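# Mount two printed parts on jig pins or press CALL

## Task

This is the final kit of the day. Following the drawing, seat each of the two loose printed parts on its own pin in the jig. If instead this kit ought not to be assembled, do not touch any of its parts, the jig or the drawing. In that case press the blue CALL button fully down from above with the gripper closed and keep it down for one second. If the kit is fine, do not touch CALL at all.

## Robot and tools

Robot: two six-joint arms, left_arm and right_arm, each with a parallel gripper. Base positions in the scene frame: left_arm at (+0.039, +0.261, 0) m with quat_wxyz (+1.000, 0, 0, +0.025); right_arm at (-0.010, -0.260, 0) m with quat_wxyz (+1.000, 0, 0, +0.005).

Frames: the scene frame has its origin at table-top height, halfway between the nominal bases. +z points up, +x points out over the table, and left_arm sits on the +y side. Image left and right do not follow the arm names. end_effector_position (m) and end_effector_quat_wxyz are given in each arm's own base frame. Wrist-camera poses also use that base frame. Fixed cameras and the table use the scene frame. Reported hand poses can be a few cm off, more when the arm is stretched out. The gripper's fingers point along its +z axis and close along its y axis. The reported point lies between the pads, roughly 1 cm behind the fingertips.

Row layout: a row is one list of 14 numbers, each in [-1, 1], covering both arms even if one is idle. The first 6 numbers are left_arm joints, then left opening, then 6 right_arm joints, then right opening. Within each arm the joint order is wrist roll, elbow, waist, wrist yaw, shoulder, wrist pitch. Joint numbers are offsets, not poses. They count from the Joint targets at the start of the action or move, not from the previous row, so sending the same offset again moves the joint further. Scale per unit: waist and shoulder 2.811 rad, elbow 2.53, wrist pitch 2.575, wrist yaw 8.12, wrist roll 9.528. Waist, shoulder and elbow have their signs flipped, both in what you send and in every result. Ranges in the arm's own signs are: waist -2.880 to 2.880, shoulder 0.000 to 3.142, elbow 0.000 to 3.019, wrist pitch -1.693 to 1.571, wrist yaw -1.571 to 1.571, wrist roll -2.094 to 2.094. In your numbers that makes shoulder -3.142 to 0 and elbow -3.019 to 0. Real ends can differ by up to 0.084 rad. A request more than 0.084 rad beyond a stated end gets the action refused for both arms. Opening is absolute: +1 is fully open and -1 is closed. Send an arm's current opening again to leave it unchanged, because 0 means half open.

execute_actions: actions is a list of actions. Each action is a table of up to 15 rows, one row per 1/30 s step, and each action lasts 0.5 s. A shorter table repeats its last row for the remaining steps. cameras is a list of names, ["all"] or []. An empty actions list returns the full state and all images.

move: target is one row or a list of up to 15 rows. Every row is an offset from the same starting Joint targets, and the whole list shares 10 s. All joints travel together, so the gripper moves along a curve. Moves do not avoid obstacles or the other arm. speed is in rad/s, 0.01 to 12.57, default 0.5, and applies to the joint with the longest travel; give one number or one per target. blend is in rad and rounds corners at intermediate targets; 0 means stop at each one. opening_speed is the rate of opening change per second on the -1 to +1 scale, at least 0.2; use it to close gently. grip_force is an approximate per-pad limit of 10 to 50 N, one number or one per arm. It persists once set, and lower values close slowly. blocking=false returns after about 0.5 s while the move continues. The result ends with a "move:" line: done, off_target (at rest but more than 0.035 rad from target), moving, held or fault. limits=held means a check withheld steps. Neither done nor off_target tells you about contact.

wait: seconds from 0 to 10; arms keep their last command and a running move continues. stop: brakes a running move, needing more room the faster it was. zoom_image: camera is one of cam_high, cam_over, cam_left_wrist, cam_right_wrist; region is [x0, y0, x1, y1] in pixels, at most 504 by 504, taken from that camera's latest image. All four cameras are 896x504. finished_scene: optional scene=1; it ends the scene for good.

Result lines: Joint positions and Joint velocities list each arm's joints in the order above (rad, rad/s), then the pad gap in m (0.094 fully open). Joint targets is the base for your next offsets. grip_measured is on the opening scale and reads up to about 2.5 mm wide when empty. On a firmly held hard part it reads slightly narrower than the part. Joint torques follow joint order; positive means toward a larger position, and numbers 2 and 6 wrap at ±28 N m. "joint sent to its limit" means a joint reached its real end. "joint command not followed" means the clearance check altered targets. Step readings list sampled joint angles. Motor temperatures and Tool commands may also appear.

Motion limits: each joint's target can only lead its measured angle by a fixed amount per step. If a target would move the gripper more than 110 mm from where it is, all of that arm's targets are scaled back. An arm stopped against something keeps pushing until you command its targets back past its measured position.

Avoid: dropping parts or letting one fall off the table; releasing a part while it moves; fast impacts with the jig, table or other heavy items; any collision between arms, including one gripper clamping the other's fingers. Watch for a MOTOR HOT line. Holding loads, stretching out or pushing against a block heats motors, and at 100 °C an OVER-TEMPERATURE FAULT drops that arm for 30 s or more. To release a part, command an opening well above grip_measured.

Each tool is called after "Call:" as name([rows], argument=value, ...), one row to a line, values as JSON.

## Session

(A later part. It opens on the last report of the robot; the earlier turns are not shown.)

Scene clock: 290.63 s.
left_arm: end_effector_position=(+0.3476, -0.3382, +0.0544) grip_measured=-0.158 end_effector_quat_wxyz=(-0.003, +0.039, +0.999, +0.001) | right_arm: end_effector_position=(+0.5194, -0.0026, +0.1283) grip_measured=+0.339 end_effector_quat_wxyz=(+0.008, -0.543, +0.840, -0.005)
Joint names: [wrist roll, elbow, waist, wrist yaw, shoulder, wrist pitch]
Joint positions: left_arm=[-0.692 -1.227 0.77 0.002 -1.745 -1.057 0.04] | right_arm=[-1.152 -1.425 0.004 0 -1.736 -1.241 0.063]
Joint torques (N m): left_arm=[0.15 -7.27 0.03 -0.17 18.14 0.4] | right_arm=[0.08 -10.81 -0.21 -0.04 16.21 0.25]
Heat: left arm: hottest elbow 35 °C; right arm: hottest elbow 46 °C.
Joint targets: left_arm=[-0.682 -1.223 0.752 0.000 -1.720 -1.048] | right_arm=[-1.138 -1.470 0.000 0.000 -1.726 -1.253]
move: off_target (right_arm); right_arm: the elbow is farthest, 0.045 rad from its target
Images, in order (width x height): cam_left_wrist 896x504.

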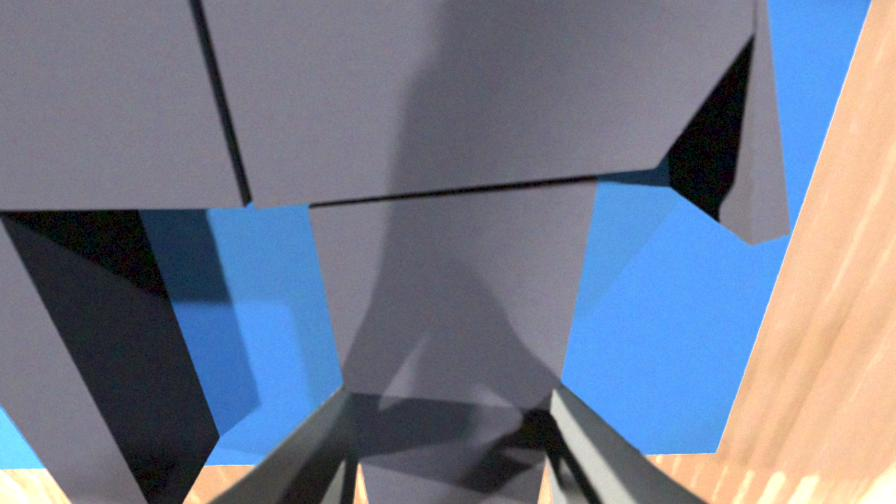

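Call:
move([
  [0, 0.004, 0, 0, -0.008, 0.0023, -0.3, 0, 0, 0, 0, 0, 0, 0.34],
], speed=0.02, cameras=["cam_left_wrist"])

Call:
zoom_image(camera="cam_left_wrist", region=[230, 160, 330, 235])

Call:
zoom_image(camera="cam_left_wrist", region=[580, 135, 700, 225])

Scene clock: 293.63 s.
left_arm: end_effector_position=(+0.3474, -0.3380, +0.0534) grip_measured=-0.158 end_effector_quat_wxyz=(-0.002, +0.039, +0.999, +0.000) | right_arm: end_effector_position=(+0.5194, -0.0026, +0.1283) grip_measured=+0.339 end_effector_quat_wxyz=(+0.008, -0.543, +0.840, -0.005)
Joint names: [wrist roll, elbow, waist, wrist yaw, shoulder, wrist pitch]
Joint positions: left_arm=[-0.691 -1.223 0.77 0.002 -1.745 -1.052 0.04] | right_arm=[-1.152 -1.425 0.004 0 -1.736 -1.241 0.063]
Joint torques (N m): left_arm=[0.17 -6.49 0.26 -0.17 16.09 0.21] | right_arm=[0.07 -10.77 -0.09 -0.02 16.56 0.28]
Heat: left arm: hottest elbow 35 °C; right arm: hottest elbow 47 °C.
Joint targets: left_arm=[-0.682 -1.213 0.752 0.000 -1.742 -1.042] | right_arm=[-1.138 -1.470 0.000 0.000 -1.726 -1.253]
move: off_target (right_arm); right_arm: the elbow is farthest, 0.045 rad from its target
Images, in order (width x height): cam_left_wrist 896x504.

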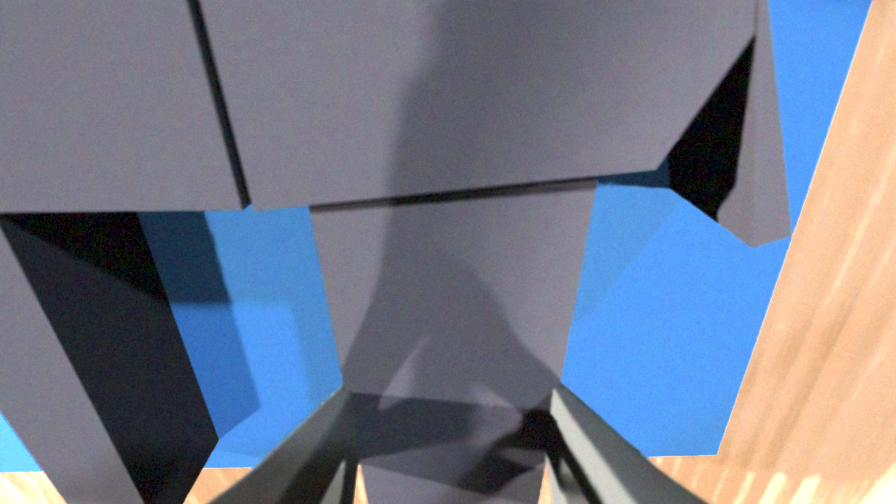

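Scaled by 5.040 from the camera's 896x504 image, which has a finer 1280x720 frame.

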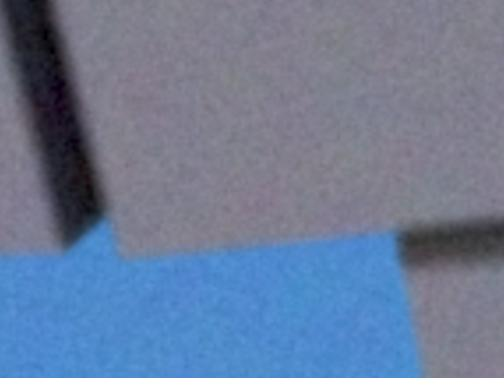

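Scaled by 4.200 from the camera's 896x504 image, which has a finer 1280x720 frame.

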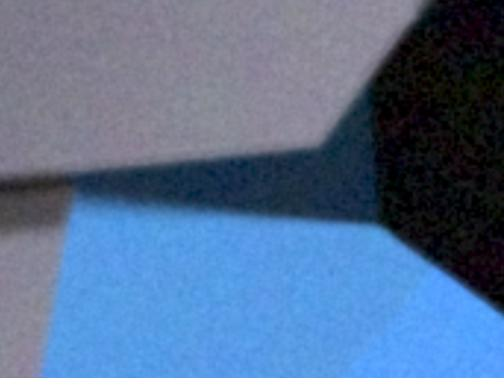

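Call:
move(target=[-0.0029, 0, 0, 0, 0, 0, -0.3, 0, 0, 0, 0, 0, 0, 0.34], speed=0.03, cameras=["cam_left_wrist"])

Call:
zoom_image(camera="cam_left_wrist", region=[230, 160, 330, 235])

Call:
zoom_image(camera="cam_left_wrist", region=[580, 135, 700, 225])

Scene clock: 302.10 s.
left_arm: end_effector_position=(+0.3474, -0.3380, +0.0534) grip_measured=-0.158 end_effector_quat_wxyz=(-0.002, +0.036, +0.999, +0.000) | right_arm: end_effector_position=(+0.5194, -0.0026, +0.1283) grip_measured=+0.339 end_effector_quat_wxyz=(+0.008, -0.543, +0.840, -0.005)
Joint names: [wrist roll, elbow, waist, wrist yaw, shoulder, wrist pitch]
Joint positions: left_arm=[-0.699 -1.223 0.77 0.002 -1.745 -1.052 0.04] | right_arm=[-1.152 -1.425 0.004 0 -1.736 -1.241 0.063]
Joint torques (N m): left_arm=[-0.04 -6.49 0.03 -0.2 15.91 0.39] | right_arm=[0.08 -10.85 -0.09 -0.04 16.38 0.29]
Heat: left arm: hottest elbow 35 °C; right arm: hottest elbow 47 °C.
Joint targets: left_arm=[-0.710 -1.213 0.752 0.000 -1.742 -1.042] | right_arm=[-1.138 -1.470 0.000 0.000 -1.726 -1.253]
move: off_target (right_arm); right_arm: the elbow is farthest, 0.045 rad from its target
Images, in order (width x height): cam_left_wrist 896x504.

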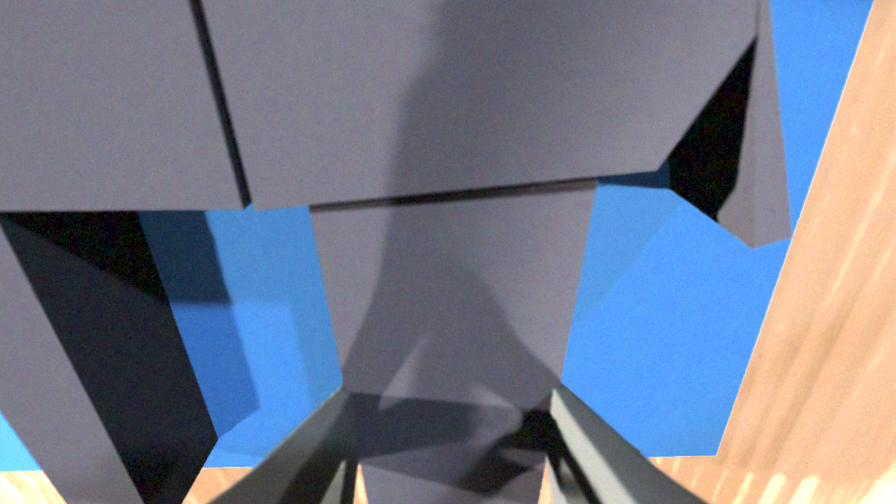

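Scaled by 5.040 from the camera's 896x504 image, which has a finer 1280x720 frame.

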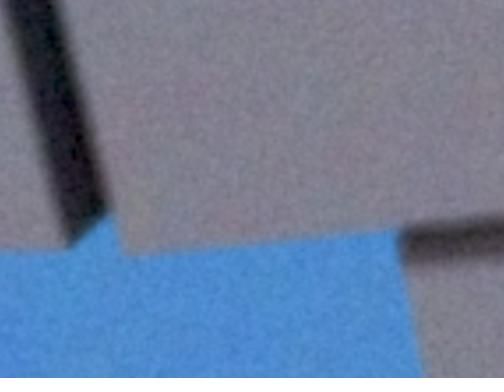

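Scaled by 4.200 from the camera's 896x504 image, which has a finer 1280x720 frame.

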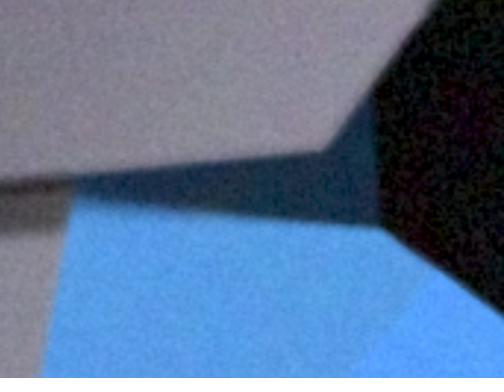

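Call:
move(target=[0, 0.004, 0.0043, 0, -0.0039, 0.0031, -0.3, 0, 0, 0, 0, 0, 0, 0.34], speed=0.02, cameras=["cam_left_wrist"])

Call:
zoom_image(camera="cam_left_wrist", region=[230, 160, 330, 235])

Call:
zoom_image(camera="cam_left_wrist", region=[580, 135, 700, 225])

Scene clock: 304.90 s.
left_arm: end_effector_position=(+0.3461, -0.3378, +0.0491) grip_measured=-0.158 end_effector_quat_wxyz=(-0.001, +0.034, +0.999, -0.003) | right_arm: end_effector_position=(+0.5194, -0.0026, +0.1283) grip_measured=+0.339 end_effector_quat_wxyz=(+0.008, -0.543, +0.840, -0.005)
Joint names: [wrist roll, elbow, waist, wrist yaw, shoulder, wrist pitch]
Joint positions: left_arm=[-0.703 -1.21 0.77 0.007 -1.745 -1.034 0.04] | right_arm=[-1.152 -1.425 0.004 0 -1.736 -1.241 0.063]
Joint torques (N m): left_arm=[0.06 -6.75 1.26 -0.38 14.97 0.09] | right_arm=[0.08 -10.84 0.03 -0.03 16.5 0.23]
Heat: left arm: hottest elbow 35 °C; right arm: hottest elbow 47 °C.
Joint targets: left_arm=[-0.710 -1.203 0.764 0.000 -1.753 -1.034] | right_arm=[-1.138 -1.470 0.000 0.000 -1.726 -1.253]
move: off_target (right_arm); right_arm: the elbow is farthest, 0.045 rad from its target
Images, in order (width x height): cam_left_wrist 896x504.

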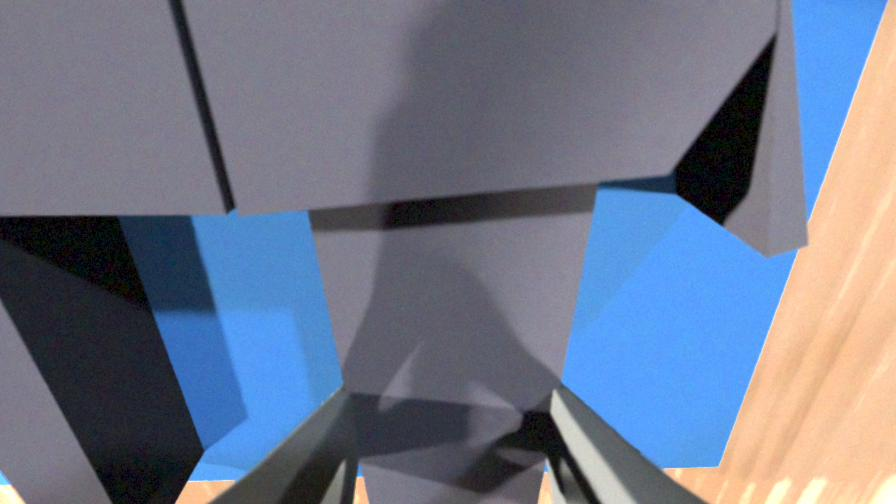

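Scaled by 5.040 from the camera's 896x504 image, which has a finer 1280x720 frame.

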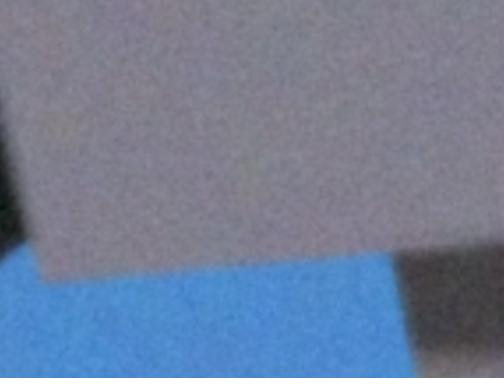

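Scaled by 4.200 from the camera's 896x504 image, which has a finer 1280x720 frame.

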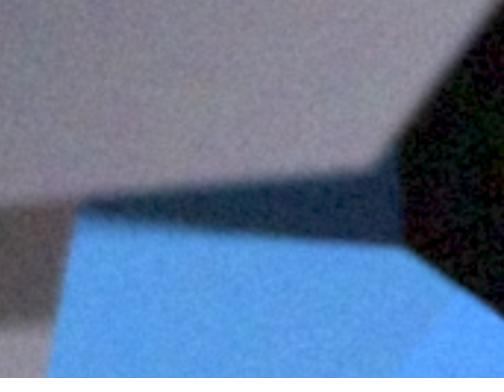

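Call:
move(target=[0, 0.0038, 0, 0, -0.0036, 0.006, -0.3, 0, 0, 0, 0, 0, 0, 0.34], speed=0.02, cameras=["cam_left_wrist"])

Call:
zoom_image(camera="cam_left_wrist", region=[200, 150, 340, 255])

Call:
zoom_image(camera="cam_left_wrist", region=[580, 135, 700, 225])

Scene clock: 306.87 s.
left_arm: end_effector_position=(+0.3460, -0.3378, +0.0444) grip_measured=-0.158 end_effector_quat_wxyz=(+0.000, +0.033, +0.999, -0.005) | right_arm: end_effector_position=(+0.5194, -0.0026, +0.1283) grip_measured=+0.339 end_effector_quat_wxyz=(+0.008, -0.543, +0.840, -0.005)
Joint names: [wrist roll, elbow, waist, wrist yaw, shoulder, wrist pitch]
Joint positions: left_arm=[-0.703 -1.202 0.77 0.007 -1.749 -1.018 0.04] | right_arm=[-1.152 -1.425 0.004 0 -1.736 -1.241 0.063]
Joint torques (N m): left_arm=[0.02 -6.5 1.08 -0.33 14.27 -0.1] | right_arm=[0.07 -10.82 -0.32 -0.03 16.5 0.29]
Heat: left arm: hottest elbow 35 °C; right arm: hottest elbow 47 °C.
Joint targets: left_arm=[-0.710 -1.193 0.764 0.000 -1.763 -1.019] | right_arm=[-1.138 -1.470 0.000 0.000 -1.726 -1.253]
move: off_target (right_arm); right_arm: the elbow is farthest, 0.045 rad from its target
Images, in order (width x height): cam_left_wrist 896x504.

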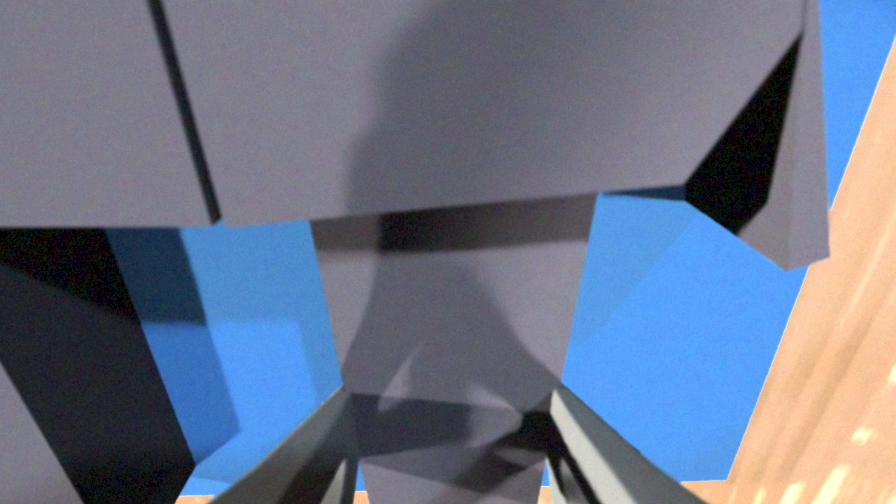

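Scaled by 3.600 from the camera's 896x504 image, which has a finer 1280x720 frame.

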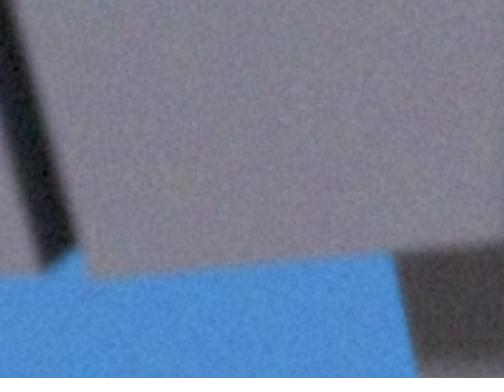

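Scaled by 4.200 from the camera's 896x504 image, which has a finer 1280x720 frame.

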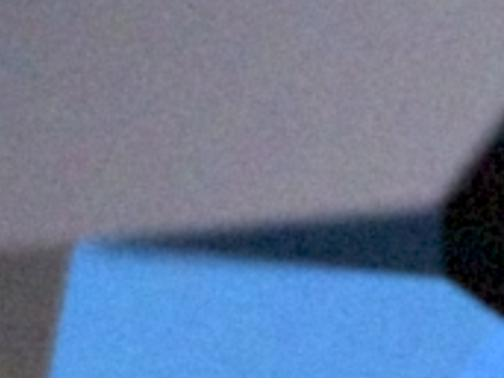

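Call:
move(target=[0, 0.002, 0, 0, -0.001, 0.0016, -0.3, 0, 0, 0, 0, 0, 0, 0.34], speed=0.02, cameras=["cam_left_wrist", "cam_over"])

Call:
zoom_image(camera="cam_left_wrist", region=[180, 130, 720, 330])

Scene clock: 308.33 s.
left_arm: end_effector_position=(+0.3458, -0.3377, +0.0437) grip_measured=-0.158 end_effector_quat_wxyz=(+0.000, +0.033, +0.999, -0.005) | right_arm: end_effector_position=(+0.5194, -0.0026, +0.1283) grip_measured=+0.339 end_effector_quat_wxyz=(+0.008, -0.543, +0.840, -0.005)
Joint names: [wrist roll, elbow, waist, wrist yaw, shoulder, wrist pitch]
Joint positions: left_arm=[-0.703 -1.2 0.77 0.008 -1.749 -1.014 0.04] | right_arm=[-1.152 -1.425 0.004 0 -1.736 -1.241 0.063]
Joint torques (N m): left_arm=[0.01 -6.32 1.44 -0.36 14.33 0.08] | right_arm=[0.06 -10.78 -0.15 -0.04 16.38 0.28]
Heat: left arm: hottest elbow 35 °C; right arm: hottest elbow 47 °C.
Joint targets: left_arm=[-0.710 -1.188 0.764 0.000 -1.766 -1.015] | right_arm=[-1.138 -1.470 0.000 0.000 -1.726 -1.253]
move: off_target (right_arm); right_arm: the elbow is farthest, 0.045 rad from its target
Images, in order (width x height): cam_over 896x504, cam_left_wrist 896x504.

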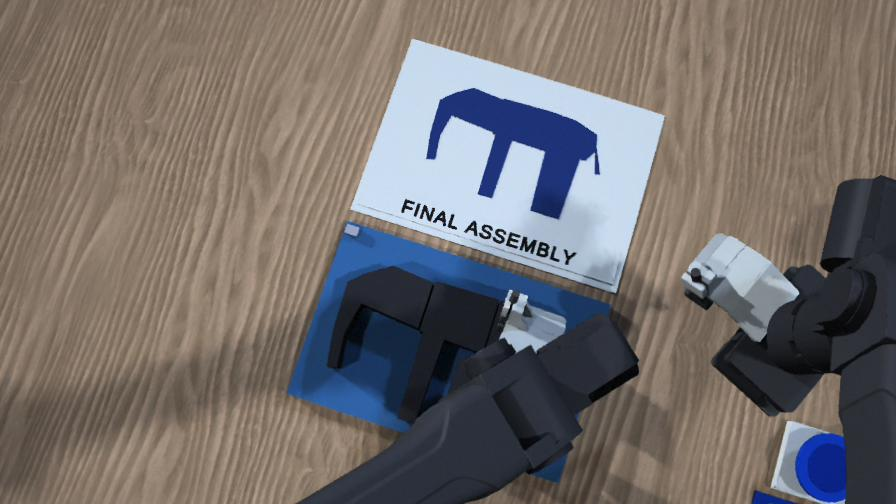

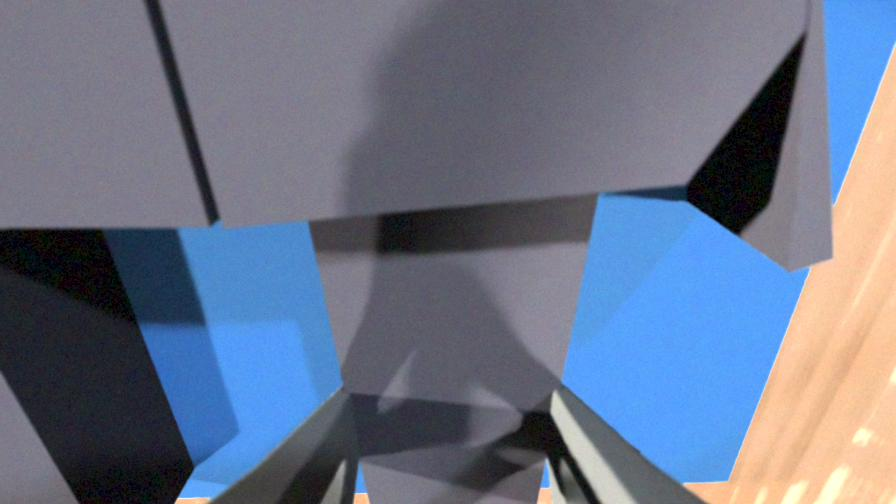

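Region (180, 130, 720, 330) is 540x200 pixels. A region can be at most 504 by 504 pixels.

Call:
move(target=[0, 0.0035, 0, 0, 0, 0.002, -0.3, 0, 0, 0, 0, 0, 0, 0.34], speed=0.02, cameras=["cam_left_wrist"])

Call:
zoom_image(camera="cam_left_wrist", region=[180, 140, 440, 300])

Call:
zoom_image(camera="cam_left_wrist", region=[560, 140, 820, 300])

Scene clock: 309.63 s.
left_arm: end_effector_position=(+0.3458, -0.3377, +0.0432) grip_measured=-0.158 end_effector_quat_wxyz=(+0.000, +0.033, +0.999, -0.006) | right_arm: end_effector_position=(+0.5194, -0.0026, +0.1283) grip_measured=+0.339 end_effector_quat_wxyz=(+0.008, -0.543, +0.840, -0.005)
Joint names: [wrist roll, elbow, waist, wrist yaw, shoulder, wrist pitch]
Joint positions: left_arm=[-0.703 -1.198 0.77 0.008 -1.749 -1.012 0.04] | right_arm=[-1.152 -1.425 0.004 0 -1.736 -1.241 0.063]
Joint torques (N m): left_arm=[0.05 -5.61 0.97 -0.36 14.33 0.1] | right_arm=[0.08 -10.77 -0.03 -0.04 16.62 0.23]
Heat: left arm: hottest elbow 35 °C; right arm: hottest elbow 47 °C.
Joint targets: left_arm=[-0.710 -1.179 0.764 0.000 -1.766 -1.009] | right_arm=[-1.138 -1.470 0.000 0.000 -1.726 -1.253]
move: off_target (right_arm); right_arm: the elbow is farthest, 0.045 rad from its target
Images, in order (width x height): cam_left_wrist 896x504.

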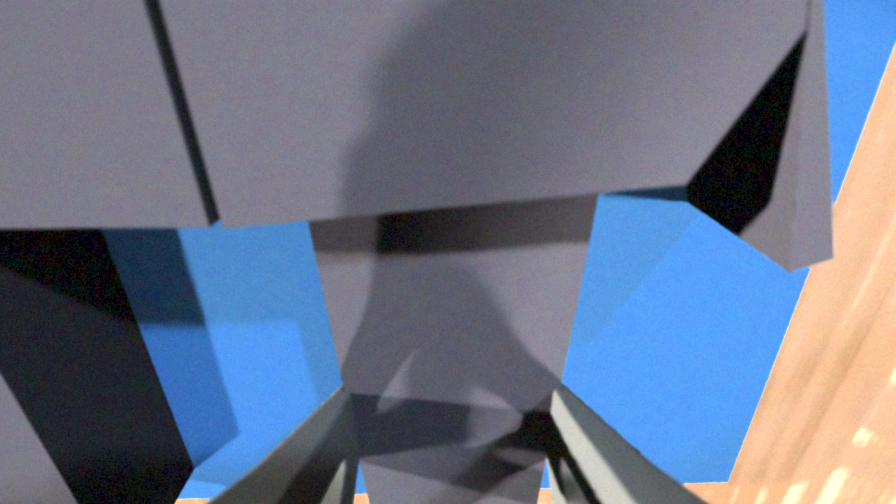

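Scaled by 1.938 from the camera's 896x504 image, which has a finer 1280x720 frame.

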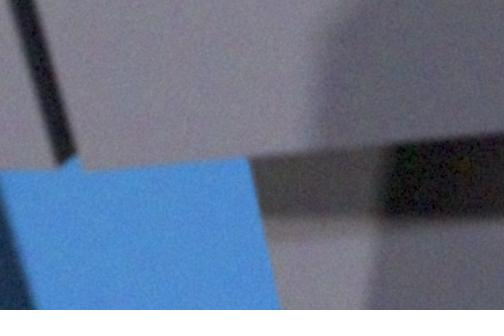

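Scaled by 1.938 from the camera's 896x504 image, which has a finer 1280x720 frame.

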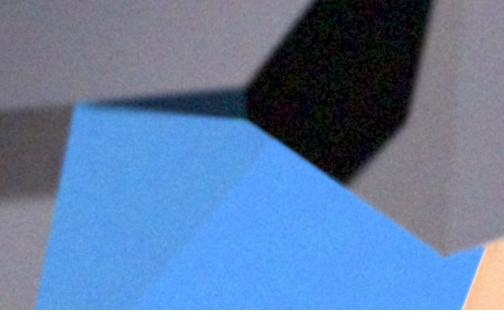

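Call:
move([
  [0, -0.0265, 0, 0, 0.0121, -0.0035, -0.3, 0, 0, 0, 0, 0, 0, 0.34],
  [0, -0.0265, 0, 0, 0.0121, -0.0035, 0.05, 0, 0, 0, 0, 0, 0, 0.34],
], speed=0.08, opening_speed=0.4, cameras=["cam_left_wrist"])

Scene clock: 313.27 s.
left_arm: end_effector_position=(+0.3468, -0.3379, +0.0440) grip_measured=+0.048 end_effector_quat_wxyz=(+0.002, +0.033, +0.999, -0.005) | right_arm: end_effector_position=(+0.5194, -0.0026, +0.1283) grip_measured=+0.339 end_effector_quat_wxyz=(+0.008, -0.543, +0.840, -0.005)
Joint names: [wrist roll, elbow, waist, wrist yaw, shoulder, wrist pitch]
Joint positions: left_arm=[-0.703 -1.2 0.77 0.004 -1.749 -1.012 0.049] | right_arm=[-1.152 -1.425 0.004 0 -1.736 -1.241 0.063]
Joint torques (N m): left_arm=[0.02 -11.38 0.91 -0.26 17.61 -0.06] | right_arm=[0.09 -10.8 -0.15 -0.05 16.44 0.28]
Heat: left arm: hottest elbow 35 °C; right arm: hottest elbow 47 °C.
Joint targets: left_arm=[-0.710 -1.246 0.764 0.000 -1.732 -1.019] | right_arm=[-1.138 -1.470 0.000 0.000 -1.726 -1.253]
move: off_target (left_arm, right_arm); target 2's new numbers were sent with left_arm's elbow 0.046 rad from that target; left_arm: the elbow is farthest, 0.046 rad from its target; right_arm: the elbow is farthest, 0.045 rad from its target
Images, in order (width x height): cam_left_wrist 896x504.

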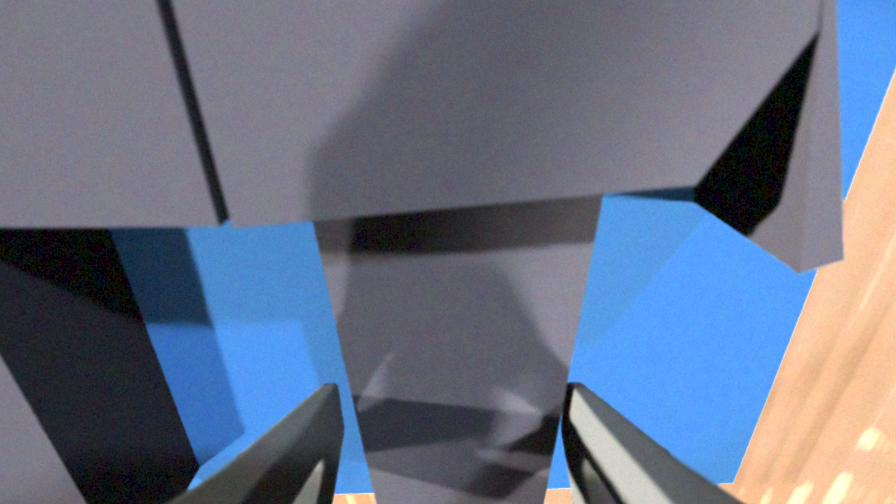

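Call:
move([
  [0, 0, 0, 0, 0, 0, 0.2, 0, 0, 0, 0, 0, 0, 0.34],
  [0, -0.0518, 0, 0, 0.032, -0.0812, 0.2, 0, 0, 0, 0, 0, 0, 0.34],
  [0, -0.0518, -0.16, 0, 0.032, -0.0812, 0.2, 0, 0, 0, 0, 0, 0, 0.34],
], speed=[0.1, 0.15, 0.5], blend=[0.0, 0.02, 0.0], opening_speed=0.5, cameras=["cam_over", "cam_left_wrist"])

Call:
zoom_image(camera="cam_over", region=[280, 210, 640, 490])

Scene clock: 317.93 s.
left_arm: end_effector_position=(+0.4625, -0.1518, +0.1239) grip_measured=+0.198 end_effector_quat_wxyz=(+0.002, -0.193, +0.981, -0.002) | right_arm: end_effector_position=(+0.5194, -0.0026, +0.1283) grip_measured=+0.339 end_effector_quat_wxyz=(+0.008, -0.543, +0.840, -0.005)
Joint names: [wrist roll, elbow, waist, wrist yaw, shoulder, wrist pitch]
Joint positions: left_arm=[-0.703 -1.322 0.316 0.002 -1.667 -1.22 0.056] | right_arm=[-1.152 -1.425 0.004 0 -1.736 -1.241 0.063]
Joint torques (N m): left_arm=[0.01 -12.92 1.44 -0.17 17.2 -0.24] | right_arm=[0.08 -10.82 -0.09 -0.03 16.56 0.25]
Heat: left arm: hottest elbow 36 °C; right arm: hottest elbow 47 °C.
Joint targets: left_arm=[-0.710 -1.377 0.314 0.000 -1.642 -1.228] | right_arm=[-1.138 -1.470 0.000 0.000 -1.726 -1.253]
move: off_target (left_arm, right_arm); left_arm: the elbow is farthest, 0.055 rad from its target; right_arm: the elbow is farthest, 0.045 rad from its target
Images, in order (width x height): cam_over 896x504, cam_left_wrist 896x504.

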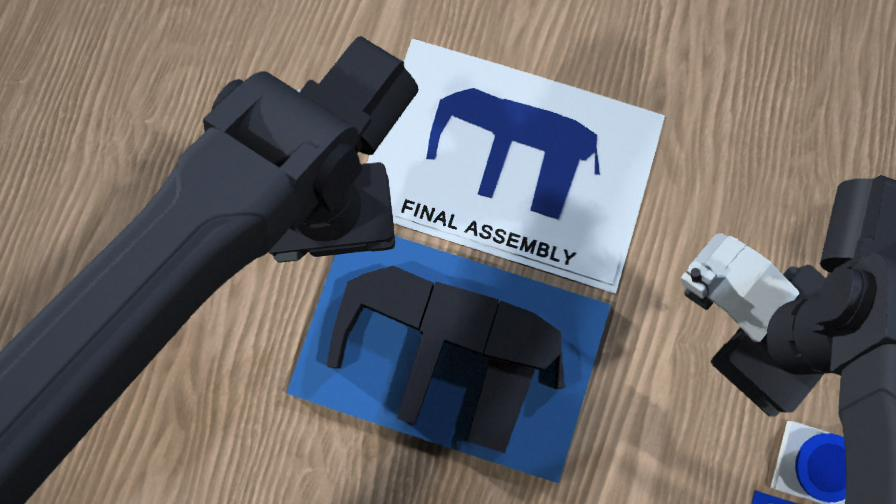

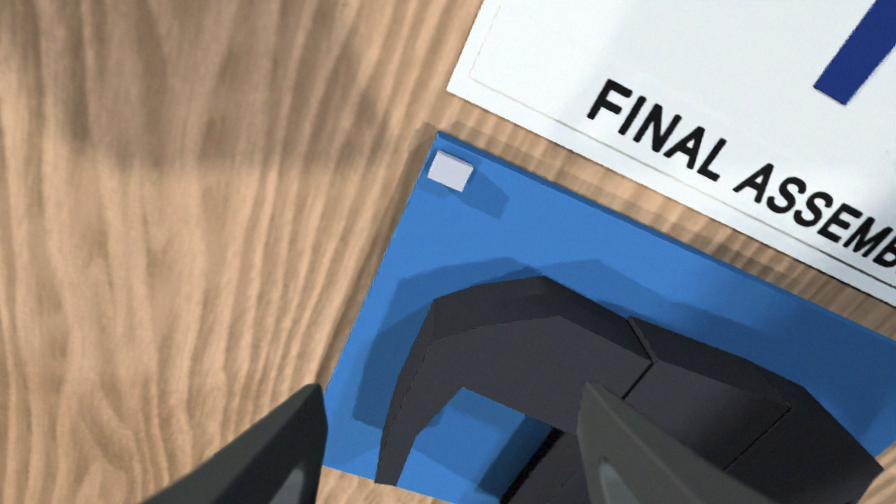

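Scaled by 1.400 from the camera's 896x504 image, which has a finer 1280x720 frame.

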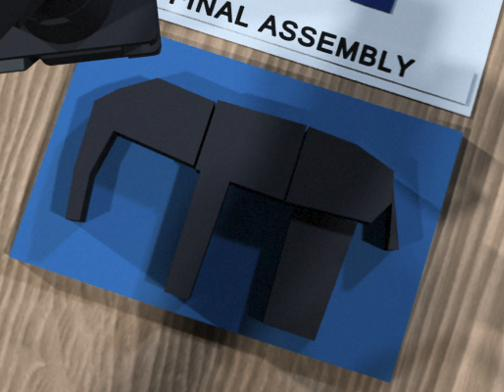

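Call:
zoom_image(camera="cam_over", region=[380, 320, 600, 470])

Call:
zoom_image(camera="cam_over", region=[420, 80, 620, 230])

Scaled by 2.291 from the camera's 896x504 image, which has a finer 1280x720 frame.

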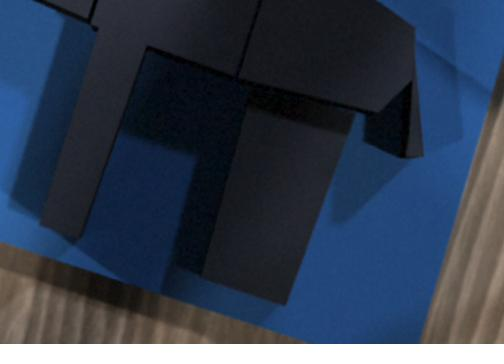

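Scaled by 2.520 from the camera's 896x504 image, which has a finer 1280x720 frame.

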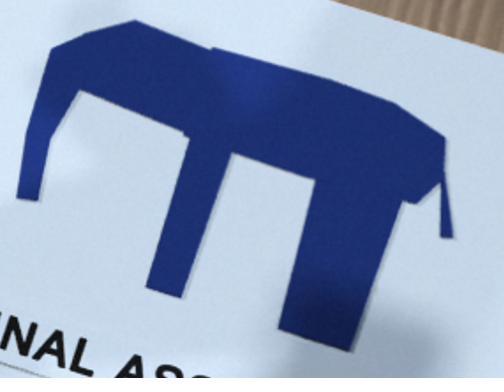

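Call:
finished_scene()

The scene is finished: the task was done.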